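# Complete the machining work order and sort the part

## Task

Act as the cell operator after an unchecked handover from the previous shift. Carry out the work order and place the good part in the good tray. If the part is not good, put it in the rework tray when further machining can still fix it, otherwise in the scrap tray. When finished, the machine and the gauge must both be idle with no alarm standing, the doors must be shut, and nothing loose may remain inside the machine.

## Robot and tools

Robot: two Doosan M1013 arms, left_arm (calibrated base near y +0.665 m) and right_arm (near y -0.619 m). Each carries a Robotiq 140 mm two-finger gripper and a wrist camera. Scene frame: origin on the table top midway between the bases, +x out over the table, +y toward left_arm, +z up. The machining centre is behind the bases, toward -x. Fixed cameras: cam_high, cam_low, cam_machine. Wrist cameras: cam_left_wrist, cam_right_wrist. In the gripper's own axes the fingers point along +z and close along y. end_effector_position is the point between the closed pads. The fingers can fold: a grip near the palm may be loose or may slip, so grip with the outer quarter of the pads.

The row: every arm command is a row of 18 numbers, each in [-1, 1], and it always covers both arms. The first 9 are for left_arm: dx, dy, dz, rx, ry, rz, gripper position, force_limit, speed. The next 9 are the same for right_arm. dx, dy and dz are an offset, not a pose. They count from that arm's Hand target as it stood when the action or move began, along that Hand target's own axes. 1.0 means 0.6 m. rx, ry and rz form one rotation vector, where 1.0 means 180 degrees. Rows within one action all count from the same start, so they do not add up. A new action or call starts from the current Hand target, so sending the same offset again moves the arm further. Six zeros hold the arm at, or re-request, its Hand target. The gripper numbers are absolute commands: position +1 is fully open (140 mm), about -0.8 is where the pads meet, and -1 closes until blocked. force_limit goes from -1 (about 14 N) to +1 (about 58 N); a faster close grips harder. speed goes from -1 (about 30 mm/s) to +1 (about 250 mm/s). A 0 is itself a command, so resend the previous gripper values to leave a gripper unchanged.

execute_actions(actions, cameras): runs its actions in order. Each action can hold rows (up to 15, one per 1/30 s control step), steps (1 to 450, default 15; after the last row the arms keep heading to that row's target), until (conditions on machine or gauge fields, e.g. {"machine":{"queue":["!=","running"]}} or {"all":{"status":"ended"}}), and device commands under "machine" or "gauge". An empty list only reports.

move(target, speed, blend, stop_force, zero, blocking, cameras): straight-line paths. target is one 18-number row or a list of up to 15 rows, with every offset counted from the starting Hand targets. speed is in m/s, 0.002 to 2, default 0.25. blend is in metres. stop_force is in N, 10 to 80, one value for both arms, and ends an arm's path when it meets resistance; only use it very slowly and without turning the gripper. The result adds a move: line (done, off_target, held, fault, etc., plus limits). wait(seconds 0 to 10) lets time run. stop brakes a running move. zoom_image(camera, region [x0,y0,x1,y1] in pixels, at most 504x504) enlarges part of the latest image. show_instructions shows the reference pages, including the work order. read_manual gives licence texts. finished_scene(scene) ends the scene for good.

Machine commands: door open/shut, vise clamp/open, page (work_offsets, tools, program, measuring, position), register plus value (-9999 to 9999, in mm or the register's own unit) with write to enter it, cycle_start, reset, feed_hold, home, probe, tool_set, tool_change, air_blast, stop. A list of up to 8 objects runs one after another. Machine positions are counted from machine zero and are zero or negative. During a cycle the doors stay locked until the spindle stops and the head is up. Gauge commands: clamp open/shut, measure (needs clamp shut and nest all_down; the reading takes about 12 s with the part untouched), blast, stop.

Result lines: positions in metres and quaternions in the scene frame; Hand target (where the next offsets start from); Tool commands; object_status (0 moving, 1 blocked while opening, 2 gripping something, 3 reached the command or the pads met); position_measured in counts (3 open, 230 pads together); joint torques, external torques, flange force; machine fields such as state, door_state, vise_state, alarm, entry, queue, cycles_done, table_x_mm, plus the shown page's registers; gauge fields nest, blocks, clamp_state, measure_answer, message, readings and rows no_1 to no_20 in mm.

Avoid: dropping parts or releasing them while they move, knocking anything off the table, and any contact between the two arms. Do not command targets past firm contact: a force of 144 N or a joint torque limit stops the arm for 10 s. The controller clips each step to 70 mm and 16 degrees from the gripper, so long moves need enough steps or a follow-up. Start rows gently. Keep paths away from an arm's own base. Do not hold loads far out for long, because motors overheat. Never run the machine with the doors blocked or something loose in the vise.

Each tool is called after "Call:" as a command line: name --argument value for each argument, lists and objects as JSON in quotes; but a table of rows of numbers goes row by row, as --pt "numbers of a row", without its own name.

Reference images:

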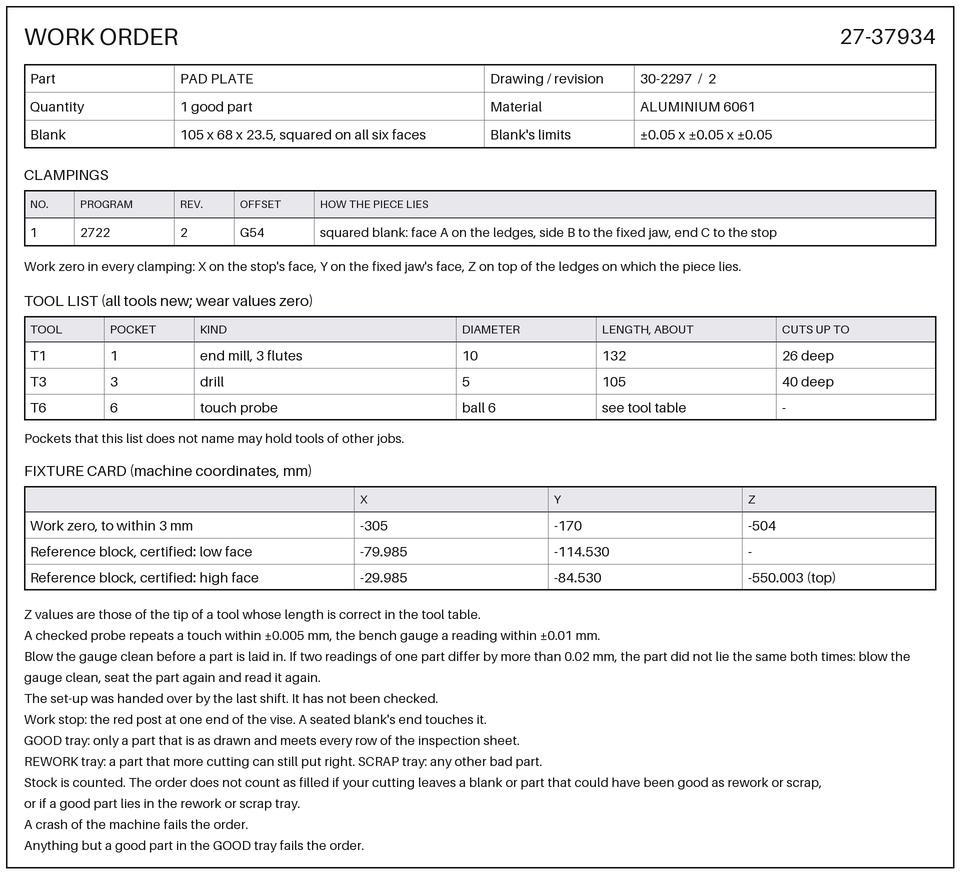

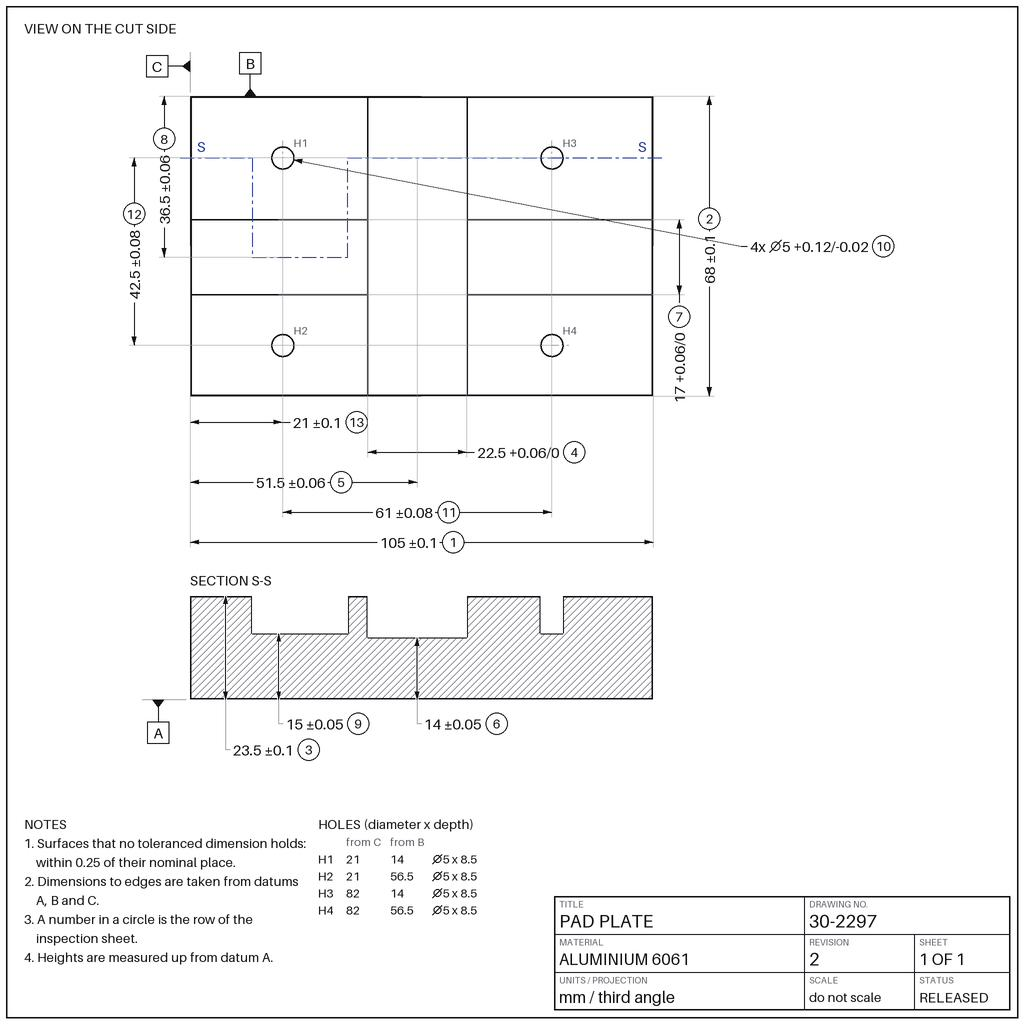

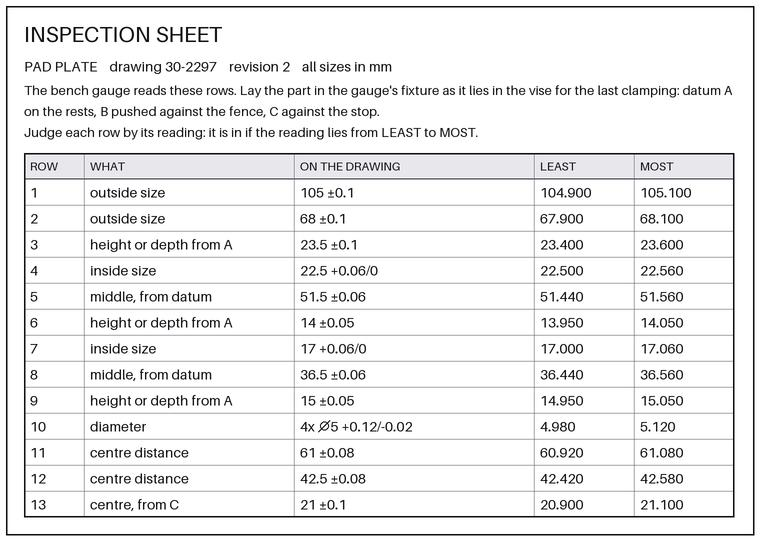

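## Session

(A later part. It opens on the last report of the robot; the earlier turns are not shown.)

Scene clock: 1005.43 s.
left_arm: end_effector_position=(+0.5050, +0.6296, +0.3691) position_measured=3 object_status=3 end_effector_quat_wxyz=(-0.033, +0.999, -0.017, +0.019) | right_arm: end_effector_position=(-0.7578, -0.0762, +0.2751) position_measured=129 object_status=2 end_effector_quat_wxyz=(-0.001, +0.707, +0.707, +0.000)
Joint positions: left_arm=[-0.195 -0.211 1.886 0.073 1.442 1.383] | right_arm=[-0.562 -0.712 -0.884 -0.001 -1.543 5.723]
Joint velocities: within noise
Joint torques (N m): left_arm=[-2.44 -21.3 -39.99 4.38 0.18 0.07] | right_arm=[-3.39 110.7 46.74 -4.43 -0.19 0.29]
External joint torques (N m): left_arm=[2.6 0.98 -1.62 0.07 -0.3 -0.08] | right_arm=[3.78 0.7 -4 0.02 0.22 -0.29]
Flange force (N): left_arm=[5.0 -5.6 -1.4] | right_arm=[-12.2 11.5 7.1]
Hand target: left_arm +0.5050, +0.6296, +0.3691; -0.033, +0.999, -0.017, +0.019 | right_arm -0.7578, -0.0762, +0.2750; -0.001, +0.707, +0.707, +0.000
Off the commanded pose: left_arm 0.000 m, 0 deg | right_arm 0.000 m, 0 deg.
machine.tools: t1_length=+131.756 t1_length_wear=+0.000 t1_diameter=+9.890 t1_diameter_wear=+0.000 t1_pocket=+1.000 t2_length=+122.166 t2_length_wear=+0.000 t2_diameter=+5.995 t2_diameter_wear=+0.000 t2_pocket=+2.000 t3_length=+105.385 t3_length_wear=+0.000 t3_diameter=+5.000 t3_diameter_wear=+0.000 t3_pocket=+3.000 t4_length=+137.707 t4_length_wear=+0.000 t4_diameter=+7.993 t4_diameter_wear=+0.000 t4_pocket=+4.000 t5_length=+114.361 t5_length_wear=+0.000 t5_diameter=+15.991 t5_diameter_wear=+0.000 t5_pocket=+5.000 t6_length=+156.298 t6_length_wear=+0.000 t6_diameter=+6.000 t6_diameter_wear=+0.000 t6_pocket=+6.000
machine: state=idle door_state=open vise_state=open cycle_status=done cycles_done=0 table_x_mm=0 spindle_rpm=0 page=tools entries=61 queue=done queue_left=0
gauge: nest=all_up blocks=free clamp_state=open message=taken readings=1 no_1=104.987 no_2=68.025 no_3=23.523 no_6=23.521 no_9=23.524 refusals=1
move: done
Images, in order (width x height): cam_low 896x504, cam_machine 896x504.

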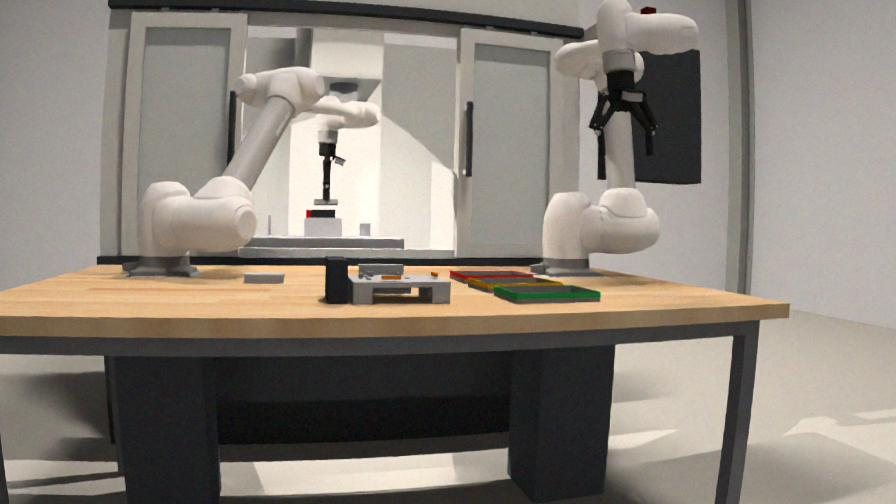

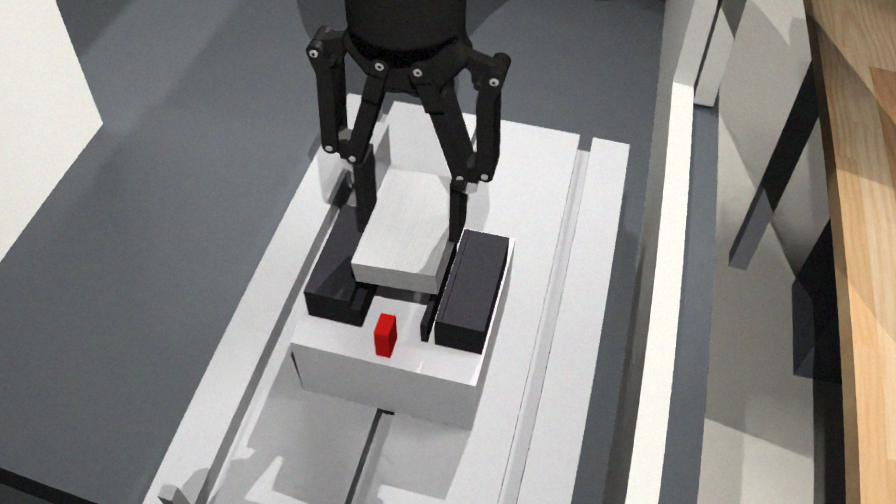

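Call:
move --target '[0,0,0,0,0,0,1,1,1,-0.0067,0.003,0.06,0,0,0,-1,0,-1]' --speed 0.008 --stop_force 12 --cameras '["cam_machine","cam_right_wrist"]'

Call:
zoom_image --camera "cam_machine" --region '[250, 120, 560, 400]'

Scene clock: 1031.03 s.
left_arm: end_effector_position=(+0.5050, +0.6296, +0.3691) position_measured=3 object_status=3 end_effector_quat_wxyz=(-0.033, +0.999, -0.017, +0.019) | right_arm: end_effector_position=(-0.7566, -0.0788, +0.2512) position_measured=129 object_status=2 end_effector_quat_wxyz=(-0.001, +0.707, +0.707, +0.000)
Joint positions: left_arm=[-0.195 -0.211 1.886 0.073 1.442 1.383] | right_arm=[-0.56 -0.709 -0.932 -0.001 -1.498 5.724]
Joint velocities: within noise
Joint torques (N m): left_arm=[-2.54 -21.7 -40.06 4.41 0.21 0.05] | right_arm=[-0.95 97.31 38.04 -3.51 -0.09 0.39]
External joint torques (N m): left_arm=[2.53 1.46 -1.6 0.04 -0.33 -0.06] | right_arm=[1.3 14.06 4.72 -0.91 0.13 -0.39]
Flange force (N): left_arm=[5.8 -5.4 -1.2] | right_arm=[-7.6 9.5 -9.1]
Hand target: left_arm +0.5050, +0.6296, +0.3691; -0.033, +0.999, -0.017, +0.019 | right_arm -0.7566, -0.0788, +0.2511; -0.001, +0.707, +0.707, +0.000 (not the last commanded pose)
Off the commanded pose: left_arm 0.000 m, 0 deg | right_arm 0.012 m, 0 deg.
machine.tools: t1_length=+131.756 t1_length_wear=+0.000 t1_diameter=+9.890 t1_diameter_wear=+0.000 t1_pocket=+1.000 t2_length=+122.166 t2_length_wear=+0.000 t2_diameter=+5.995 t2_diameter_wear=+0.000 t2_pocket=+2.000 t3_length=+105.385 t3_length_wear=+0.000 t3_diameter=+5.000 t3_diameter_wear=+0.000 t3_pocket=+3.000 t4_length=+137.707 t4_length_wear=+0.000 t4_diameter=+7.993 t4_diameter_wear=+0.000 t4_pocket=+4.000 t5_length=+114.361 t5_length_wear=+0.000 t5_diameter=+15.991 t5_diameter_wear=+0.000 t5_pocket=+5.000 t6_length=+156.298 t6_length_wear=+0.000 t6_diameter=+6.000 t6_diameter_wear=+0.000 t6_pocket=+6.000
machine: state=idle door_state=open vise_state=open cycle_status=done cycles_done=0 table_x_mm=0 spindle_rpm=0 page=tools entries=61 queue=done queue_left=0
gauge: nest=all_up blocks=free clamp_state=open message=taken readings=1 no_1=104.987 no_2=68.025 no_3=23.523 no_6=23.521 no_9=23.524 refusals=1
move: contact (right_arm)
camera_calibration:
cam_right_wrist: T_world_to_cam=[[0.999885, -0.0149777, 0.00249957, 0.76239], [-0.0149071, -0.936867, 0.349368, -0.170705], [-0.00289098, -0.349365, -0.936982, 0.350736], [0, 0, 0, 1]] pos_world=[-0.763833, -0.0259743, 0.386366]
Images, in order (width x height): cam_machine 896x504, cam_right_wrist 896x504.

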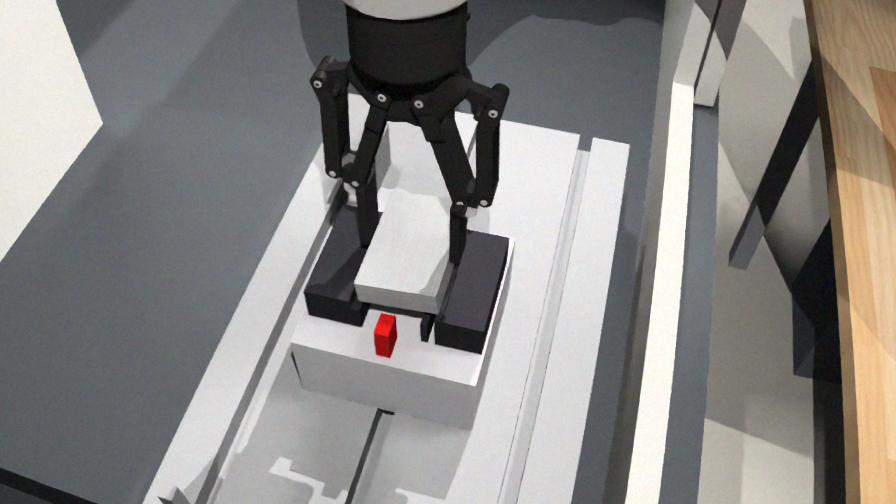

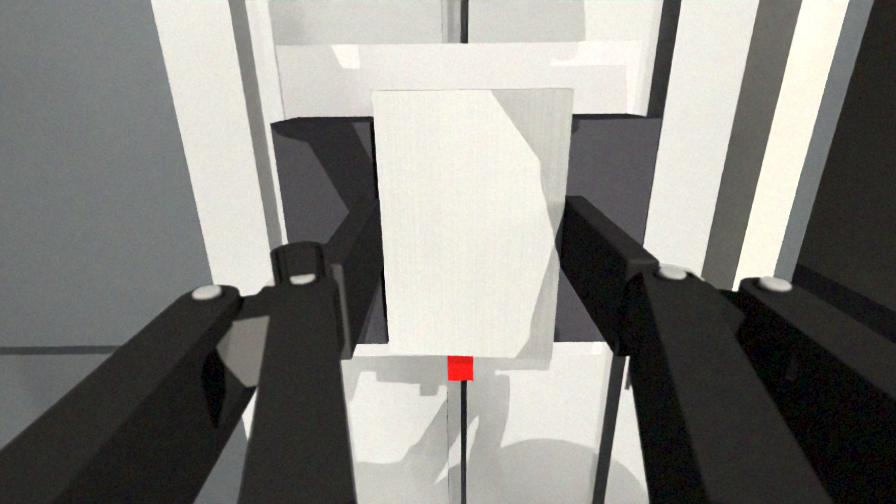

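Scaled by 1.626.

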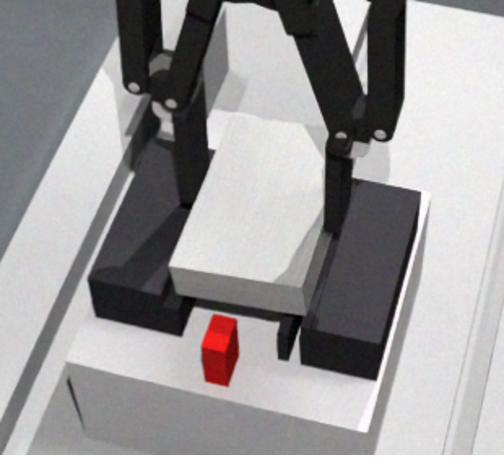

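Call:
move --target '[0,0,0,0,0,0,1,1,1,-0.035,0,0,0,0,0,-1,0,-1]' --speed 0.006 --stop_force 15 --cameras '["cam_machine","cam_right_wrist"]'

Call:
zoom_image --camera "cam_machine" --region '[250, 120, 560, 400]'

Scene clock: 1050.43 s.
left_arm: end_effector_position=(+0.5050, +0.6296, +0.3691) position_measured=3 object_status=3 end_effector_quat_wxyz=(-0.033, +0.999, -0.017, +0.019) | right_arm: end_effector_position=(-0.7566, -0.0885, +0.2512) position_measured=129 object_status=2 end_effector_quat_wxyz=(-0.001, +0.707, +0.707, +0.000)
Joint positions: left_arm=[-0.195 -0.211 1.886 0.073 1.442 1.383] | right_arm=[-0.552 -0.698 -0.95 -0.001 -1.49 5.733]
Joint velocities: within noise
Joint torques (N m): left_arm=[-2.3 -21.62 -39.99 4.33 0.17 0.04] | right_arm=[13.59 95.6 32.67 2.08 -3.71 0.4]
External joint torques (N m): left_arm=[2.32 1.44 -1.53 0.11 -0.28 -0.05] | right_arm=[-13.35 15.27 10.06 -6.5 3.73 -0.4]
Flange force (N): left_arm=[5.5 -5.0 -1.2] | right_arm=[11.5 8.6 -11.5]
Hand target: left_arm +0.5050, +0.6296, +0.3691; -0.033, +0.999, -0.017, +0.019 | right_arm -0.7566, -0.0885, +0.2511; -0.001, +0.707, +0.707, +0.000 (not the last commanded pose)
Off the commanded pose: left_arm 0.000 m, 0 deg | right_arm 0.011 m, 0 deg.
machine.tools: t1_length=+131.756 t1_length_wear=+0.000 t1_diameter=+9.890 t1_diameter_wear=+0.000 t1_pocket=+1.000 t2_length=+122.166 t2_length_wear=+0.000 t2_diameter=+5.995 t2_diameter_wear=+0.000 t2_pocket=+2.000 t3_length=+105.385 t3_length_wear=+0.000 t3_diameter=+5.000 t3_diameter_wear=+0.000 t3_pocket=+3.000 t4_length=+137.707 t4_length_wear=+0.000 t4_diameter=+7.993 t4_diameter_wear=+0.000 t4_pocket=+4.000 t5_length=+114.361 t5_length_wear=+0.000 t5_diameter=+15.991 t5_diameter_wear=+0.000 t5_pocket=+5.000 t6_length=+156.298 t6_length_wear=+0.000 t6_diameter=+6.000 t6_diameter_wear=+0.000 t6_pocket=+6.000
machine: state=idle door_state=open vise_state=open cycle_status=done cycles_done=0 table_x_mm=0 spindle_rpm=0 page=tools entries=61 queue=done queue_left=0
gauge: nest=all_up blocks=free clamp_state=open message=taken readings=1 no_1=104.987 no_2=68.025 no_3=23.523 no_6=23.521 no_9=23.524 refusals=1
move: contact (right_arm)
camera_calibration:
cam_right_wrist: T_world_to_cam=[[0.999883, -0.0151074, 0.00243636, 0.762263], [-0.0150075, -0.936975, 0.349073, -0.179725], [-0.00299079, -0.349069, -0.937092, 0.34723], [0, 0, 0, 1]] pos_world=[-0.763833, -0.035675, 0.386266]
Images, in order (width x height): cam_machine 896x504, cam_right_wrist 896x504.

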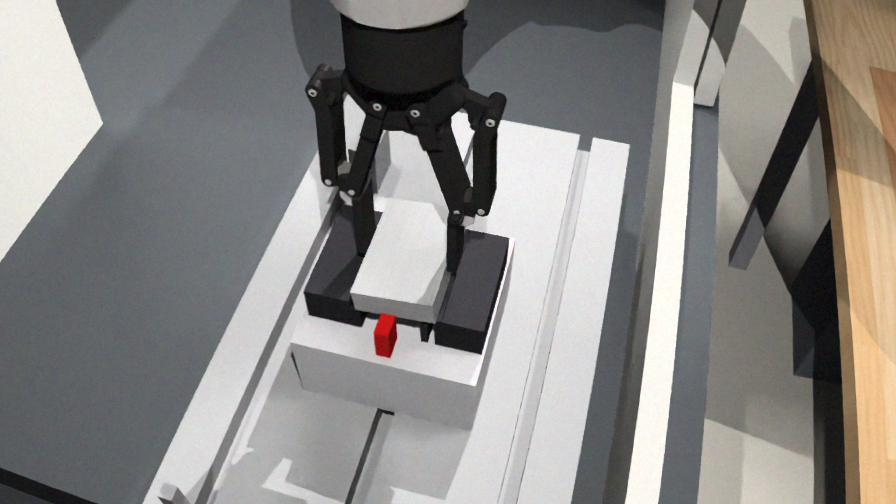

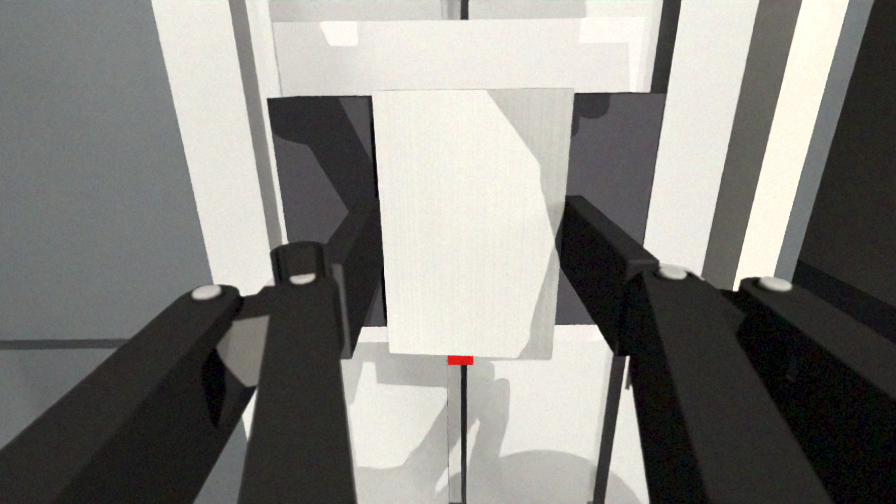

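Scaled by 1.626.

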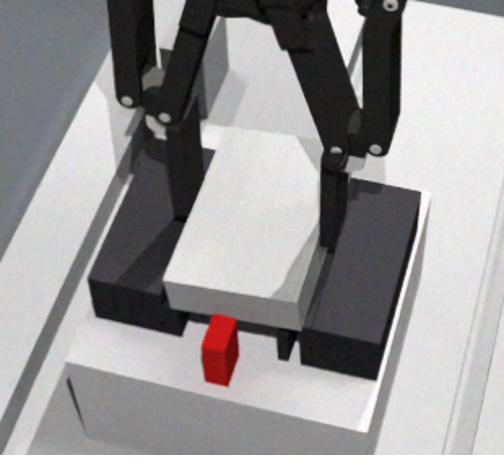

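Call:
execute_actions --actions '[{"rows":[[0,0,0,0,0,0,1,1,1,0,0,0,0,0,0,0.2,0,-0.95]],"steps":60}]' --cameras '[]'

Call:
move --target '[0,0,0,0,0,0,1,1,1,0,0,-0.12,0,0,0,0.2,0,-0.95]' --speed 0.1 --cameras '["cam_machine","cam_right_wrist"]'

Call:
zoom_image --camera "cam_machine" --region '[250, 120, 560, 400]'

Scene clock: 1063.00 s.
left_arm: end_effector_position=(+0.5050, +0.6296, +0.3691) position_measured=3 object_status=3 end_effector_quat_wxyz=(-0.033, +0.999, -0.017, +0.019) | right_arm: end_effector_position=(-0.7566, -0.0885, +0.2511) position_measured=104 object_status=3 end_effector_quat_wxyz=(-0.001, +0.707, +0.707, +0.000)
Joint positions: left_arm=[-0.195 -0.211 1.886 0.073 1.442 1.383] | right_arm=[-0.552 -0.698 -0.95 -0.001 -1.49 5.733]
Joint velocities: within noise
Joint torques (N m): left_arm=[-2.2 -21.62 -39.98 4.36 0.22 0.07] | right_arm=[-3.63 105.48 44 -4.42 0.03 0.31]
External joint torques (N m): left_arm=[2.26 1.32 -1.59 0.08 -0.33 -0.07] | right_arm=[3.96 4.55 -1.37 0.01 0.01 -0.31]
Flange force (N): left_arm=[5.4 -4.8 -1.3] | right_arm=[-10.8 9.4 1.4]
Hand target: left_arm +0.5050, +0.6296, +0.3691; -0.033, +0.999, -0.017, +0.019 | right_arm -0.7566, -0.0885, +0.2511; -0.001, +0.707, +0.707, +0.000
Off the commanded pose: left_arm 0.000 m, 0 deg | right_arm 0.000 m, 0 deg.
machine.tools: t1_length=+131.756 t1_length_wear=+0.000 t1_diameter=+9.890 t1_diameter_wear=+0.000 t1_pocket=+1.000 t2_length=+122.166 t2_length_wear=+0.000 t2_diameter=+5.995 t2_diameter_wear=+0.000 t2_pocket=+2.000 t3_length=+105.385 t3_length_wear=+0.000 t3_diameter=+5.000 t3_diameter_wear=+0.000 t3_pocket=+3.000 t4_length=+137.707 t4_length_wear=+0.000 t4_diameter=+7.993 t4_diameter_wear=+0.000 t4_pocket=+4.000 t5_length=+114.361 t5_length_wear=+0.000 t5_diameter=+15.991 t5_diameter_wear=+0.000 t5_pocket=+5.000 t6_length=+156.298 t6_length_wear=+0.000 t6_diameter=+6.000 t6_diameter_wear=+0.000 t6_pocket=+6.000
machine: state=idle door_state=open vise_state=open cycle_status=done cycles_done=0 table_x_mm=0 spindle_rpm=0 page=tools entries=61 queue=done queue_left=0
gauge: nest=all_up blocks=free clamp_state=open message=taken readings=1 no_1=104.987 no_2=68.025 no_3=23.523 no_6=23.521 no_9=23.524 refusals=1
No camera images: "cameras" was empty.

Scene clock: 1064.13 s.
left_arm: end_effector_position=(+0.5050, +0.6296, +0.3691) position_measured=3 object_status=3 end_effector_quat_wxyz=(-0.033, +0.999, -0.017, +0.019) | right_arm: end_effector_position=(-0.7564, -0.0886, +0.3231) position_measured=104 object_status=3 end_effector_quat_wxyz=(-0.001, +0.707, +0.707, +0.000)
Joint positions: left_arm=[-0.195 -0.211 1.886 0.073 1.442 1.383] | right_arm=[-0.552 -0.696 -0.826 -0.001 -1.617 5.733]
Joint velocities: within noise
Joint torques (N m): left_arm=[-2.38 -21.73 -39.97 4.4 0.19 0.08] | right_arm=[-3.52 104.24 43.43 -4.43 -0.02 0.29]
External joint torques (N m): left_arm=[2.46 1.5 -1.55 0.03 -0.3 -0.08] | right_arm=[3.89 6.48 -0.53 -0.01 0.05 -0.29]
Flange force (N): left_arm=[5.7 -5.2 -1.2] | right_arm=[-12.2 11.6 1.8]
Hand target: left_arm +0.5050, +0.6296, +0.3691; -0.033, +0.999, -0.017, +0.019 | right_arm -0.7565, -0.0887, +0.3231; -0.001, +0.707, +0.707, +0.000
Off the commanded pose: left_arm 0.000 m, 0 deg | right_arm 0.000 m, 0 deg.
machine.tools: t1_length=+131.756 t1_length_wear=+0.000 t1_diameter=+9.890 t1_diameter_wear=+0.000 t1_pocket=+1.000 t2_length=+122.166 t2_length_wear=+0.000 t2_diameter=+5.995 t2_diameter_wear=+0.000 t2_pocket=+2.000 t3_length=+105.385 t3_length_wear=+0.000 t3_diameter=+5.000 t3_diameter_wear=+0.000 t3_pocket=+3.000 t4_length=+137.707 t4_length_wear=+0.000 t4_diameter=+7.993 t4_diameter_wear=+0.000 t4_pocket=+4.000 t5_length=+114.361 t5_length_wear=+0.000 t5_diameter=+15.991 t5_diameter_wear=+0.000 t5_pocket=+5.000 t6_length=+156.298 t6_length_wear=+0.000 t6_diameter=+6.000 t6_diameter_wear=+0.000 t6_pocket=+6.000
machine: state=idle door_state=open vise_state=open cycle_status=done cycles_done=0 table_x_mm=0 spindle_rpm=0 page=tools entries=61 queue=done queue_left=0
gauge: nest=all_up blocks=free clamp_state=open message=taken readings=1 no_1=104.987 no_2=68.025 no_3=23.523 no_6=23.521 no_9=23.524 refusals=1
move: done
camera_calibration:
cam_right_wrist: T_world_to_cam=[[0.999882, -0.0151652, 0.00256654, 0.761823], [-0.0151068, -0.936942, 0.34916, -0.205157], [-0.00289038, -0.349157, -0.93706, 0.41469], [0, 0, 0, 1]] pos_world=[-0.763633, -0.0358749, 0.458267]
Images, in order (width x height): cam_machine 896x504, cam_right_wrist 896x504.

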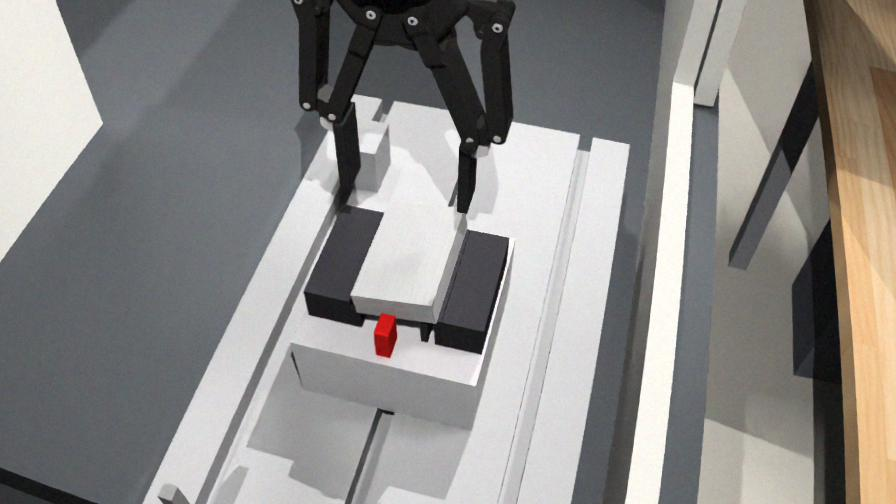

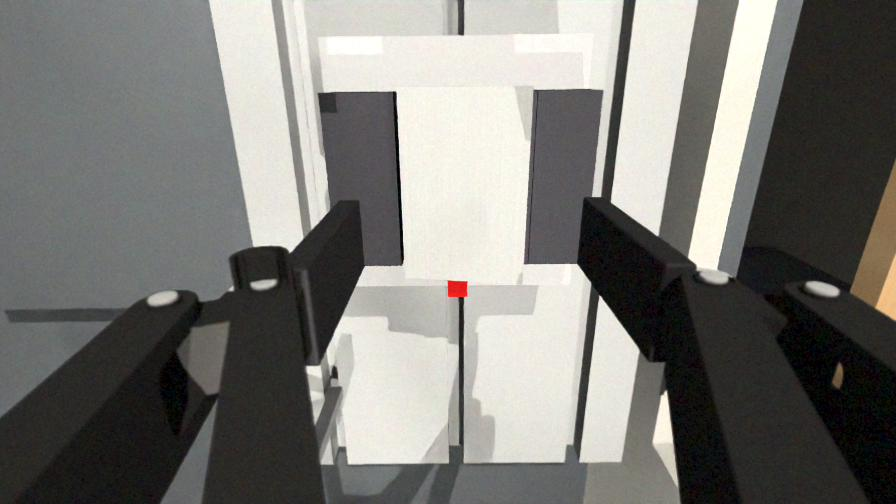

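Scaled by 1.626.

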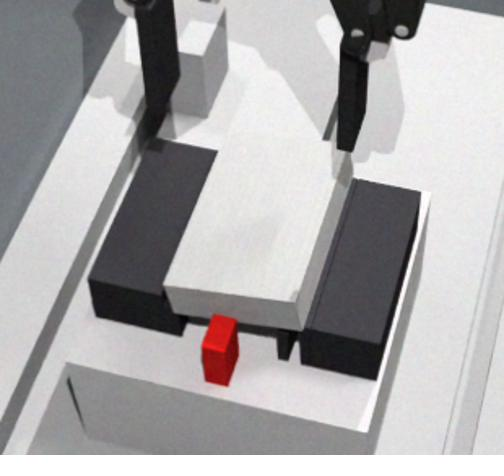

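Call:
execute_actions --actions '[{"machine":{"vise":"clamp"},"steps":75}]' --cameras '["cam_machine","cam_right_wrist"]'

Call:
zoom_image --camera "cam_machine" --region '[250, 120, 560, 400]'

Call:
move --pt "0 0 0 0 0 0 1 1 1 0 0.4 -0.03 0 0 0 0.2 0 -0.9" --pt "0 0 0 0 0 0 1 1 1 0.014 0.678 -0.162 0 0 0 0.2 0 -0.9" --speed 0.25 --blend '[0.05,0]' --cameras '[]'

Call:
move --target '[0,0,0,0,0,0,1,1,1,0.033,0.917,0,0,0,0,0.2,0,-0.9]' --speed 0.35 --cameras '["cam_machine"]'

Scene clock: 1075.10 s.
left_arm: end_effector_position=(+0.5050, +0.6296, +0.3691) position_measured=3 object_status=3 end_effector_quat_wxyz=(-0.033, +0.999, -0.017, +0.019) | right_arm: end_effector_position=(-0.7565, -0.0887, +0.3231) position_measured=104 object_status=3 end_effector_quat_wxyz=(-0.001, +0.707, +0.707, +0.000)
Joint positions: left_arm=[-0.195 -0.211 1.886 0.073 1.442 1.383] | right_arm=[-0.552 -0.696 -0.826 -0.001 -1.617 5.733]
Joint velocities: within noise
Joint torques (N m): left_arm=[-2.35 -21.79 -40.03 4.4 0.19 0.06] | right_arm=[-3.45 105.06 43.99 -4.42 0.02 0.3]
External joint torques (N m): left_arm=[2.38 1.42 -1.66 0.06 -0.3 -0.06] | right_arm=[3.66 5.47 -1.19 -0.02 0.01 -0.3]
Flange force (N): left_arm=[5.7 -5.1 -1.4] | right_arm=[-12.1 11.9 2.9]
Hand target: left_arm +0.5050, +0.6296, +0.3691; -0.033, +0.999, -0.017, +0.019 | right_arm -0.7565, -0.0887, +0.3231; -0.001, +0.707, +0.707, +0.000
Tool commands: left_gripper/position=+1.0 left_gripper/force_limit=+1.0 left_gripper/speed=+1.0 right_gripper/position=+0.2 right_gripper/force_limit=+0.0 right_gripper/speed=-0.95
Off the commanded pose: left_arm 0.000 m, 0 deg | right_arm 0.000 m, 0 deg.
machine.tools: t1_length=+131.756 t1_length_wear=+0.000 t1_diameter=+9.890 t1_diameter_wear=+0.000 t1_pocket=+1.000 t2_length=+122.166 t2_length_wear=+0.000 t2_diameter=+5.995 t2_diameter_wear=+0.000 t2_pocket=+2.000 t3_length=+105.385 t3_length_wear=+0.000 t3_diameter=+5.000 t3_diameter_wear=+0.000 t3_pocket=+3.000 t4_length=+137.707 t4_length_wear=+0.000 t4_diameter=+7.993 t4_diameter_wear=+0.000 t4_pocket=+4.000 t5_length=+114.361 t5_length_wear=+0.000 t5_diameter=+15.991 t5_diameter_wear=+0.000 t5_pocket=+5.000 t6_length=+156.298 t6_length_wear=+0.000 t6_diameter=+6.000 t6_diameter_wear=+0.000 t6_pocket=+6.000
machine: state=idle door_state=open vise_state=closed_empty cycle_status=done cycles_done=0 table_x_mm=0 spindle_rpm=0 page=tools entries=61 queue=done queue_left=0
gauge: nest=all_up blocks=free clamp_state=open message=taken readings=1 no_1=104.987 no_2=68.025 no_3=23.523 no_6=23.521 no_9=23.524 refusals=1
camera_calibration:
cam_right_wrist: T_world_to_cam=[[0.999883, -0.0150716, 0.00253139, 0.761843], [-0.0150069, -0.936943, 0.34916, -0.205081], [-0.00289063, -0.349157, -0.93706, 0.41469], [0, 0, 0, 1]] pos_world=[-0.763633, -0.0358748, 0.458267]
Images, in order (width x height): cam_machine 896x504, cam_right_wrist 896x504.

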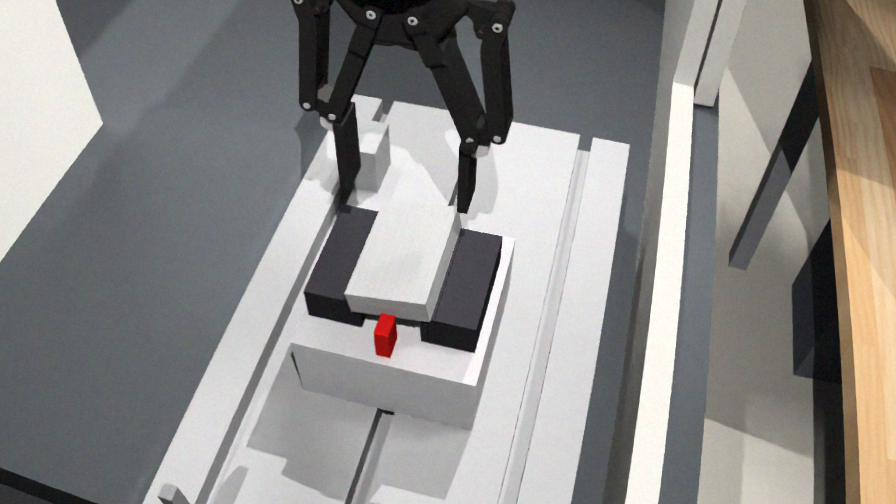

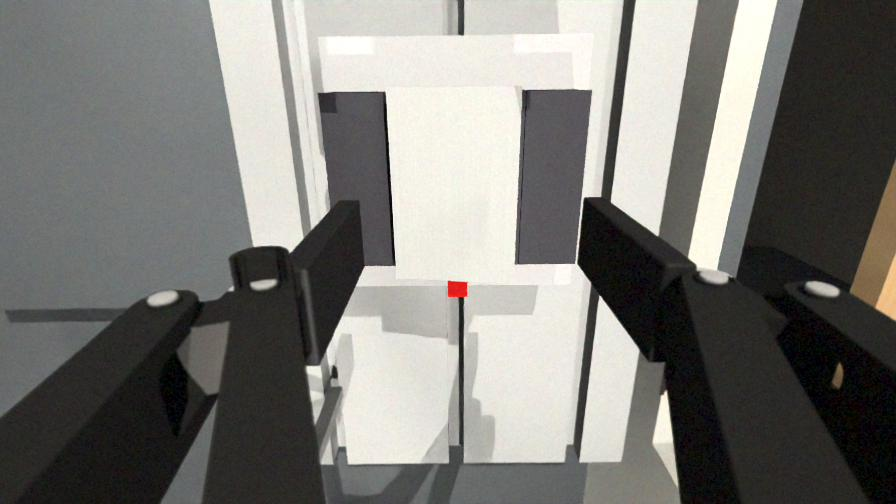

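Scaled by 1.626.

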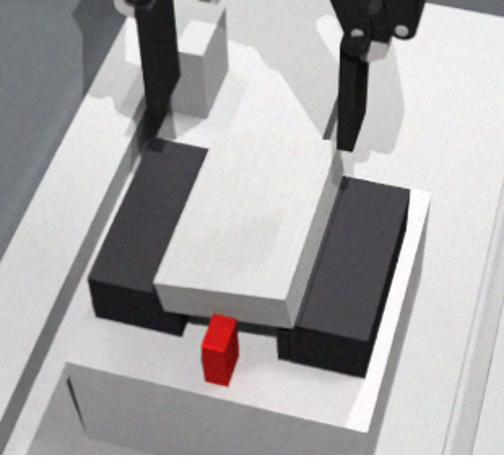

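Scene clock: 1077.30 s.
left_arm: end_effector_position=(+0.5050, +0.6296, +0.3691) position_measured=3 object_status=3 end_effector_quat_wxyz=(-0.033, +0.999, -0.017, +0.019) | right_arm: end_effector_position=(-0.3496, -0.0806, +0.4195) position_measured=104 object_status=3 end_effector_quat_wxyz=(-0.001, +0.707, +0.707, +0.000)
Joint positions: left_arm=[-0.195 -0.211 1.886 0.073 1.442 1.383] | right_arm=[-0.893 -0.169 -1.423 0 -1.547 5.392]
Joint velocities: within noise
Joint torques (N m): left_arm=[-2.62 -21.96 -39.97 4.38 0.17 0.06] | right_arm=[-4.02 56.22 44.08 -4.41 0.11 0.11]
External joint torques (N m): left_arm=[2.66 1.76 -1.59 0.07 -0.28 -0.06] | right_arm=[4.34 3.57 -1.49 0.02 -0.07 -0.11]
Flange force (N): left_arm=[6.3 -5.6 -1.2] | right_arm=[-11.1 0.2 2.3]
Hand target: left_arm +0.5050, +0.6296, +0.3691; -0.033, +0.999, -0.017, +0.019 | right_arm -0.3495, -0.0806, +0.4196; -0.001, +0.707, +0.707, +0.000
Off the commanded pose: left_arm 0.000 m, 0 deg | right_arm 0.000 m, 0 deg.
machine.tools: t1_length=+131.756 t1_length_wear=+0.000 t1_diameter=+9.890 t1_diameter_wear=+0.000 t1_pocket=+1.000 t2_length=+122.166 t2_length_wear=+0.000 t2_diameter=+5.995 t2_diameter_wear=+0.000 t2_pocket=+2.000 t3_length=+105.385 t3_length_wear=+0.000 t3_diameter=+5.000 t3_diameter_wear=+0.000 t3_pocket=+3.000 t4_length=+137.707 t4_length_wear=+0.000 t4_diameter=+7.993 t4_diameter_wear=+0.000 t4_pocket=+4.000 t5_length=+114.361 t5_length_wear=+0.000 t5_diameter=+15.991 t5_diameter_wear=+0.000 t5_pocket=+5.000 t6_length=+156.298 t6_length_wear=+0.000 t6_diameter=+6.000 t6_diameter_wear=+0.000 t6_pocket=+6.000
machine: state=idle door_state=open vise_state=closed_empty cycle_status=done cycles_done=0 table_x_mm=0 spindle_rpm=0 page=tools entries=61 queue=done queue_left=0
gauge: nest=all_up blocks=free clamp_state=open message=taken readings=1 no_1=104.987 no_2=68.025 no_3=23.523 no_6=23.521 no_9=23.524 refusals=1
move: done
No camera images: "cameras" was empty.

Scene clock: 1079.47 s.
left_arm: end_effector_position=(+0.5050, +0.6296, +0.3691) position_measured=3 object_status=3 end_effector_quat_wxyz=(-0.033, +0.999, -0.017, +0.019) | right_arm: end_effector_position=(+0.2007, -0.0609, +0.4187) position_measured=104 object_status=3 end_effector_quat_wxyz=(-0.001, +0.707, +0.707, +0.000)
Joint positions: left_arm=[-0.195 -0.211 1.886 0.073 1.442 1.383] | right_arm=[-1.793 -0.032 -1.576 0.002 -1.532 4.492]
Joint velocities: within noise
Joint torques (N m): left_arm=[-2.66 -21.46 -40.03 4.4 0.22 0.06] | right_arm=[-5.8 43.75 43.48 -4.36 -0.07 0.25]
External joint torques (N m): left_arm=[2.54 1.28 -1.65 0.04 -0.34 -0.06] | right_arm=[5.85 2.59 -0.78 0.01 0.11 -0.25]
Flange force (N): left_arm=[5.5 -5.4 -1.3] | right_arm=[-3.2 -11.0 1.4]
Hand target: left_arm +0.5050, +0.6296, +0.3691; -0.033, +0.999, -0.017, +0.019 | right_arm +0.2007, -0.0609, +0.4187; -0.001, +0.707, +0.707, +0.000
Off the commanded pose: left_arm 0.000 m, 0 deg | right_arm 0.000 m, 0 deg.
machine.tools: t1_length=+131.756 t1_length_wear=+0.000 t1_diameter=+9.890 t1_diameter_wear=+0.000 t1_pocket=+1.000 t2_length=+122.166 t2_length_wear=+0.000 t2_diameter=+5.995 t2_diameter_wear=+0.000 t2_pocket=+2.000 t3_length=+105.385 t3_length_wear=+0.000 t3_diameter=+5.000 t3_diameter_wear=+0.000 t3_pocket=+3.000 t4_length=+137.707 t4_length_wear=+0.000 t4_diameter=+7.993 t4_diameter_wear=+0.000 t4_pocket=+4.000 t5_length=+114.361 t5_length_wear=+0.000 t5_diameter=+15.991 t5_diameter_wear=+0.000 t5_pocket=+5.000 t6_length=+156.298 t6_length_wear=+0.000 t6_diameter=+6.000 t6_diameter_wear=+0.000 t6_pocket=+6.000
machine: state=idle door_state=open vise_state=closed_empty cycle_status=done cycles_done=0 table_x_mm=0 spindle_rpm=0 page=tools entries=61 queue=done queue_left=0
gauge: nest=all_up blocks=free clamp_state=open message=taken readings=1 no_1=104.987 no_2=68.025 no_3=23.523 no_6=23.521 no_9=23.524 refusals=1
move: done
Images, in order (width x height): cam_machine 896x504.

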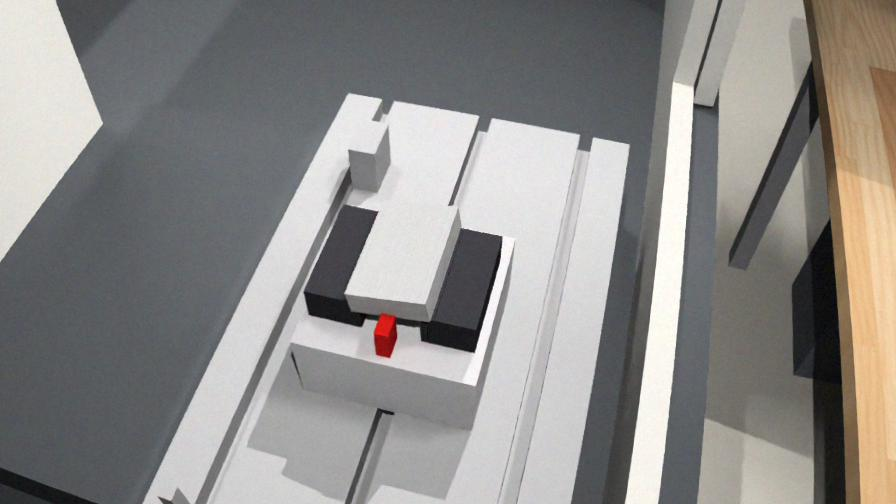

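Call:
move --target '[0,0,0,0,0,0,1,1,1,-0.033,-0.917,0,0,0,0,0.2,0,-0.9]' --speed 0.35 --cameras '[]'

Call:
move --pt "0 0 0 0 0 0 1 1 1 -0.014 -0.278 0.132 0 0 0 0.2 0 -0.9" --pt "0 0 0 0 0 0 1 1 1 -0.014 -0.678 0.162 0 0 0 0.2 0 -0.9" --speed 0.25 --blend '[0.05,0]' --cameras '[]'

Call:
execute_actions --actions '[{"machine":{"vise":"open"},"steps":60}]' --cameras '["cam_machine","cam_right_wrist"]'

Call:
zoom_image --camera "cam_right_wrist" --region '[300, 60, 620, 320]'

Scene clock: 1116.07 s.
left_arm: end_effector_position=(+0.5050, +0.6296, +0.3691) position_measured=3 object_status=3 end_effector_quat_wxyz=(-0.033, +0.999, -0.017, +0.019) | right_arm: end_effector_position=(-0.3494, -0.0806, +0.4196) position_measured=104 object_status=3 end_effector_quat_wxyz=(-0.001, +0.707, +0.707, +0.000)
Joint positions: left_arm=[-0.195 -0.211 1.886 0.073 1.442 1.383] | right_arm=[-0.893 -0.168 -1.423 0 -1.547 5.392]
Joint velocities: within noise
Joint torques (N m): left_arm=[-2.6 -21.48 -39.97 4.39 0.2 0.08] | right_arm=[-4.31 58.21 43.54 -4.49 0.03 0.33]
External joint torques (N m): left_arm=[2.74 1.15 -1.73 0.07 -0.31 -0.08] | right_arm=[4.41 2.47 -0.79 0.07 -0.01 -0.33]
Flange force (N): left_arm=[5.5 -5.9 -1.5] | right_arm=[-8.4 -1.5 1.3]
Hand target: left_arm +0.5050, +0.6296, +0.3691; -0.033, +0.999, -0.017, +0.019 | right_arm -0.3495, -0.0806, +0.4196; -0.001, +0.707, +0.707, +0.000
Off the commanded pose: left_arm 0.000 m, 0 deg | right_arm 0.000 m, 0 deg.
machine.tools: t1_length=+131.756 t1_length_wear=+0.000 t1_diameter=+9.890 t1_diameter_wear=+0.000 t1_pocket=+1.000 t2_length=+122.166 t2_length_wear=+0.000 t2_diameter=+5.995 t2_diameter_wear=+0.000 t2_pocket=+2.000 t3_length=+105.385 t3_length_wear=+0.000 t3_diameter=+5.000 t3_diameter_wear=+0.000 t3_pocket=+3.000 t4_length=+137.707 t4_length_wear=+0.000 t4_diameter=+7.993 t4_diameter_wear=+0.000 t4_pocket=+4.000 t5_length=+114.361 t5_length_wear=+0.000 t5_diameter=+15.991 t5_diameter_wear=+0.000 t5_pocket=+5.000 t6_length=+156.298 t6_length_wear=+0.000 t6_diameter=+6.000 t6_diameter_wear=+0.000 t6_pocket=+6.000
machine: state=idle door_state=open vise_state=closed_empty cycle_status=done cycles_done=0 table_x_mm=0 spindle_rpm=0 page=tools entries=61 queue=done queue_left=0
gauge: nest=all_up blocks=free clamp_state=open message=taken readings=1 no_1=104.987 no_2=68.025 no_3=23.523 no_6=23.521 no_9=23.524 refusals=1
move: done
No camera images: "cameras" was empty.

Scene clock: 1118.37 s.
left_arm: end_effector_position=(+0.5050, +0.6296, +0.3691) position_measured=3 object_status=3 end_effector_quat_wxyz=(-0.033, +0.999, -0.017, +0.019) | right_arm: end_effector_position=(-0.7564, -0.0887, +0.3232) position_measured=104 object_status=3 end_effector_quat_wxyz=(-0.001, +0.707, +0.707, +0.000)
Joint positions: left_arm=[-0.195 -0.211 1.886 0.073 1.442 1.383] | right_arm=[-0.552 -0.696 -0.826 -0.001 -1.617 5.733]
Joint velocities: within noise
Joint torques (N m): left_arm=[-2.33 -21.7 -40.12 4.36 0.19 0.05] | right_arm=[-3.59 104.09 43.17 -4.39 0.2 0.28]
External joint torques (N m): left_arm=[2.49 1.27 -1.72 0.12 -0.31 -0.06] | right_arm=[3.86 6.3 -0.4 -0.03 -0.17 -0.28]
Flange force (N): left_arm=[5.6 -5.3 -1.5] | right_arm=[-11.5 10.6 1.1]
Hand target: left_arm +0.5050, +0.6296, +0.3691; -0.033, +0.999, -0.017, +0.019 | right_arm -0.7565, -0.0887, +0.3231; -0.001, +0.707, +0.707, +0.000
Off the commanded pose: left_arm 0.000 m, 0 deg | right_arm 0.000 m, 0 deg.
machine.tools: t1_length=+131.756 t1_length_wear=+0.000 t1_diameter=+9.890 t1_diameter_wear=+0.000 t1_pocket=+1.000 t2_length=+122.166 t2_length_wear=+0.000 t2_diameter=+5.995 t2_diameter_wear=+0.000 t2_pocket=+2.000 t3_length=+105.385 t3_length_wear=+0.000 t3_diameter=+5.000 t3_diameter_wear=+0.000 t3_pocket=+3.000 t4_length=+137.707 t4_length_wear=+0.000 t4_diameter=+7.993 t4_diameter_wear=+0.000 t4_pocket=+4.000 t5_length=+114.361 t5_length_wear=+0.000 t5_diameter=+15.991 t5_diameter_wear=+0.000 t5_pocket=+5.000 t6_length=+156.298 t6_length_wear=+0.000 t6_diameter=+6.000 t6_diameter_wear=+0.000 t6_pocket=+6.000
machine: state=idle door_state=open vise_state=closed_empty cycle_status=done cycles_done=0 table_x_mm=0 spindle_rpm=0 page=tools entries=61 queue=done queue_left=0
gauge: nest=all_up blocks=free clamp_state=open message=taken readings=1 no_1=104.987 no_2=68.025 no_3=23.523 no_6=23.521 no_9=23.524 refusals=1
move: done
No camera images: "cameras" was empty.

Scene clock: 1120.57 s.
left_arm: end_effector_position=(+0.5050, +0.6296, +0.3691) position_measured=3 object_status=3 end_effector_quat_wxyz=(-0.033, +0.999, -0.017, +0.019) | right_arm: end_effector_position=(-0.7565, -0.0887, +0.3232) position_measured=104 object_status=3 end_effector_quat_wxyz=(-0.001, +0.707, +0.707, +0.000)
Joint positions: left_arm=[-0.195 -0.211 1.886 0.073 1.442 1.383] | right_arm=[-0.552 -0.696 -0.826 -0.001 -1.617 5.733]
Joint velocities: within noise
Joint torques (N m): left_arm=[-2.35 -21.43 -39.97 4.38 0.22 0.03] | right_arm=[-3.41 104.92 43.94 -4.43 0.05 0.33]
External joint torques (N m): left_arm=[2.2 1.26 -1.66 0.06 -0.33 -0.03] | right_arm=[3.85 4 -1.7 0.05 -0.02 -0.33]
Flange force (N): left_arm=[5.4 -4.7 -1.4] | right_arm=[-11.5 10.7 3.7]
Hand target: left_arm +0.5050, +0.6296, +0.3691; -0.033, +0.999, -0.017, +0.019 | right_arm -0.7565, -0.0887, +0.3231; -0.001, +0.707, +0.707, +0.000
Tool commands: left_gripper/position=+1.0 left_gripper/force_limit=+1.0 left_gripper/speed=+1.0 right_gripper/position=+0.2 right_gripper/force_limit=+0.0 right_gripper/speed=-0.9
Off the commanded pose: left_arm 0.000 m, 0 deg | right_arm 0.000 m, 0 deg.
machine.tools: t1_length=+131.756 t1_length_wear=+0.000 t1_diameter=+9.890 t1_diameter_wear=+0.000 t1_pocket=+1.000 t2_length=+122.166 t2_length_wear=+0.000 t2_diameter=+5.995 t2_diameter_wear=+0.000 t2_pocket=+2.000 t3_length=+105.385 t3_length_wear=+0.000 t3_diameter=+5.000 t3_diameter_wear=+0.000 t3_pocket=+3.000 t4_length=+137.707 t4_length_wear=+0.000 t4_diameter=+7.993 t4_diameter_wear=+0.000 t4_pocket=+4.000 t5_length=+114.361 t5_length_wear=+0.000 t5_diameter=+15.991 t5_diameter_wear=+0.000 t5_pocket=+5.000 t6_length=+156.298 t6_length_wear=+0.000 t6_diameter=+6.000 t6_diameter_wear=+0.000 t6_pocket=+6.000
machine: state=idle door_state=open vise_state=open cycle_status=done cycles_done=0 table_x_mm=0 spindle_rpm=0 page=tools entries=61 queue=done queue_left=0
gauge: nest=all_up blocks=free clamp_state=open message=taken readings=1 no_1=104.987 no_2=68.025 no_3=23.523 no_6=23.521 no_9=23.524 refusals=1
camera_calibration:
cam_right_wrist: T_world_to_cam=[[0.999883, -0.0150716, 0.00253139, 0.761843], [-0.0150069, -0.936943, 0.34916, -0.205081], [-0.00289063, -0.349157, -0.93706, 0.41469], [0, 0, 0, 1]] pos_world=[-0.763633, -0.0358748, 0.458267]
Images, in order (width x height): cam_machine 896x504, cam_right_wrist 896x504.

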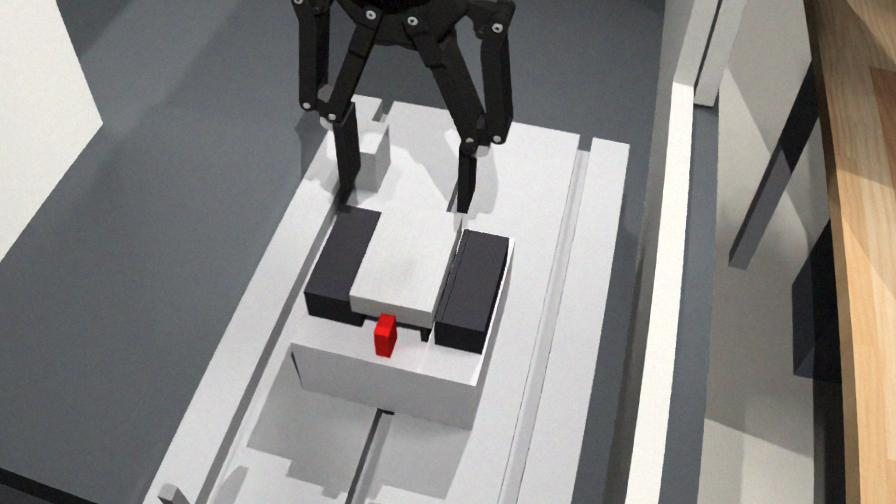

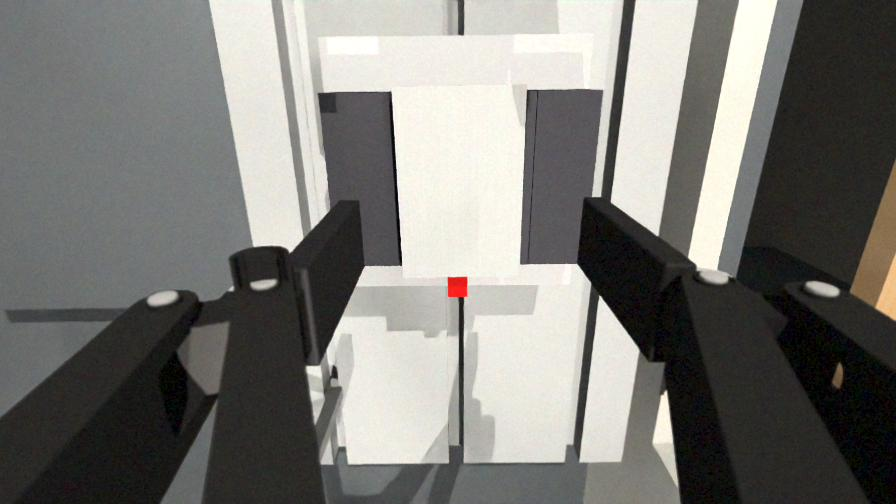

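Scaled by 1.575.

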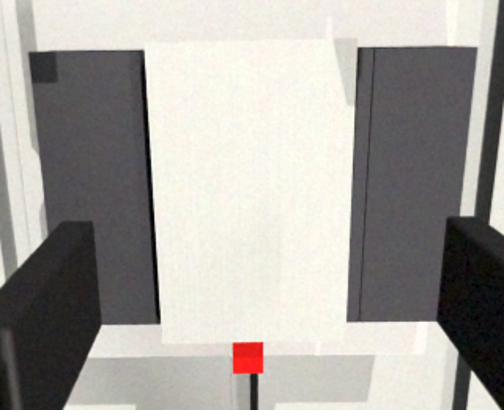

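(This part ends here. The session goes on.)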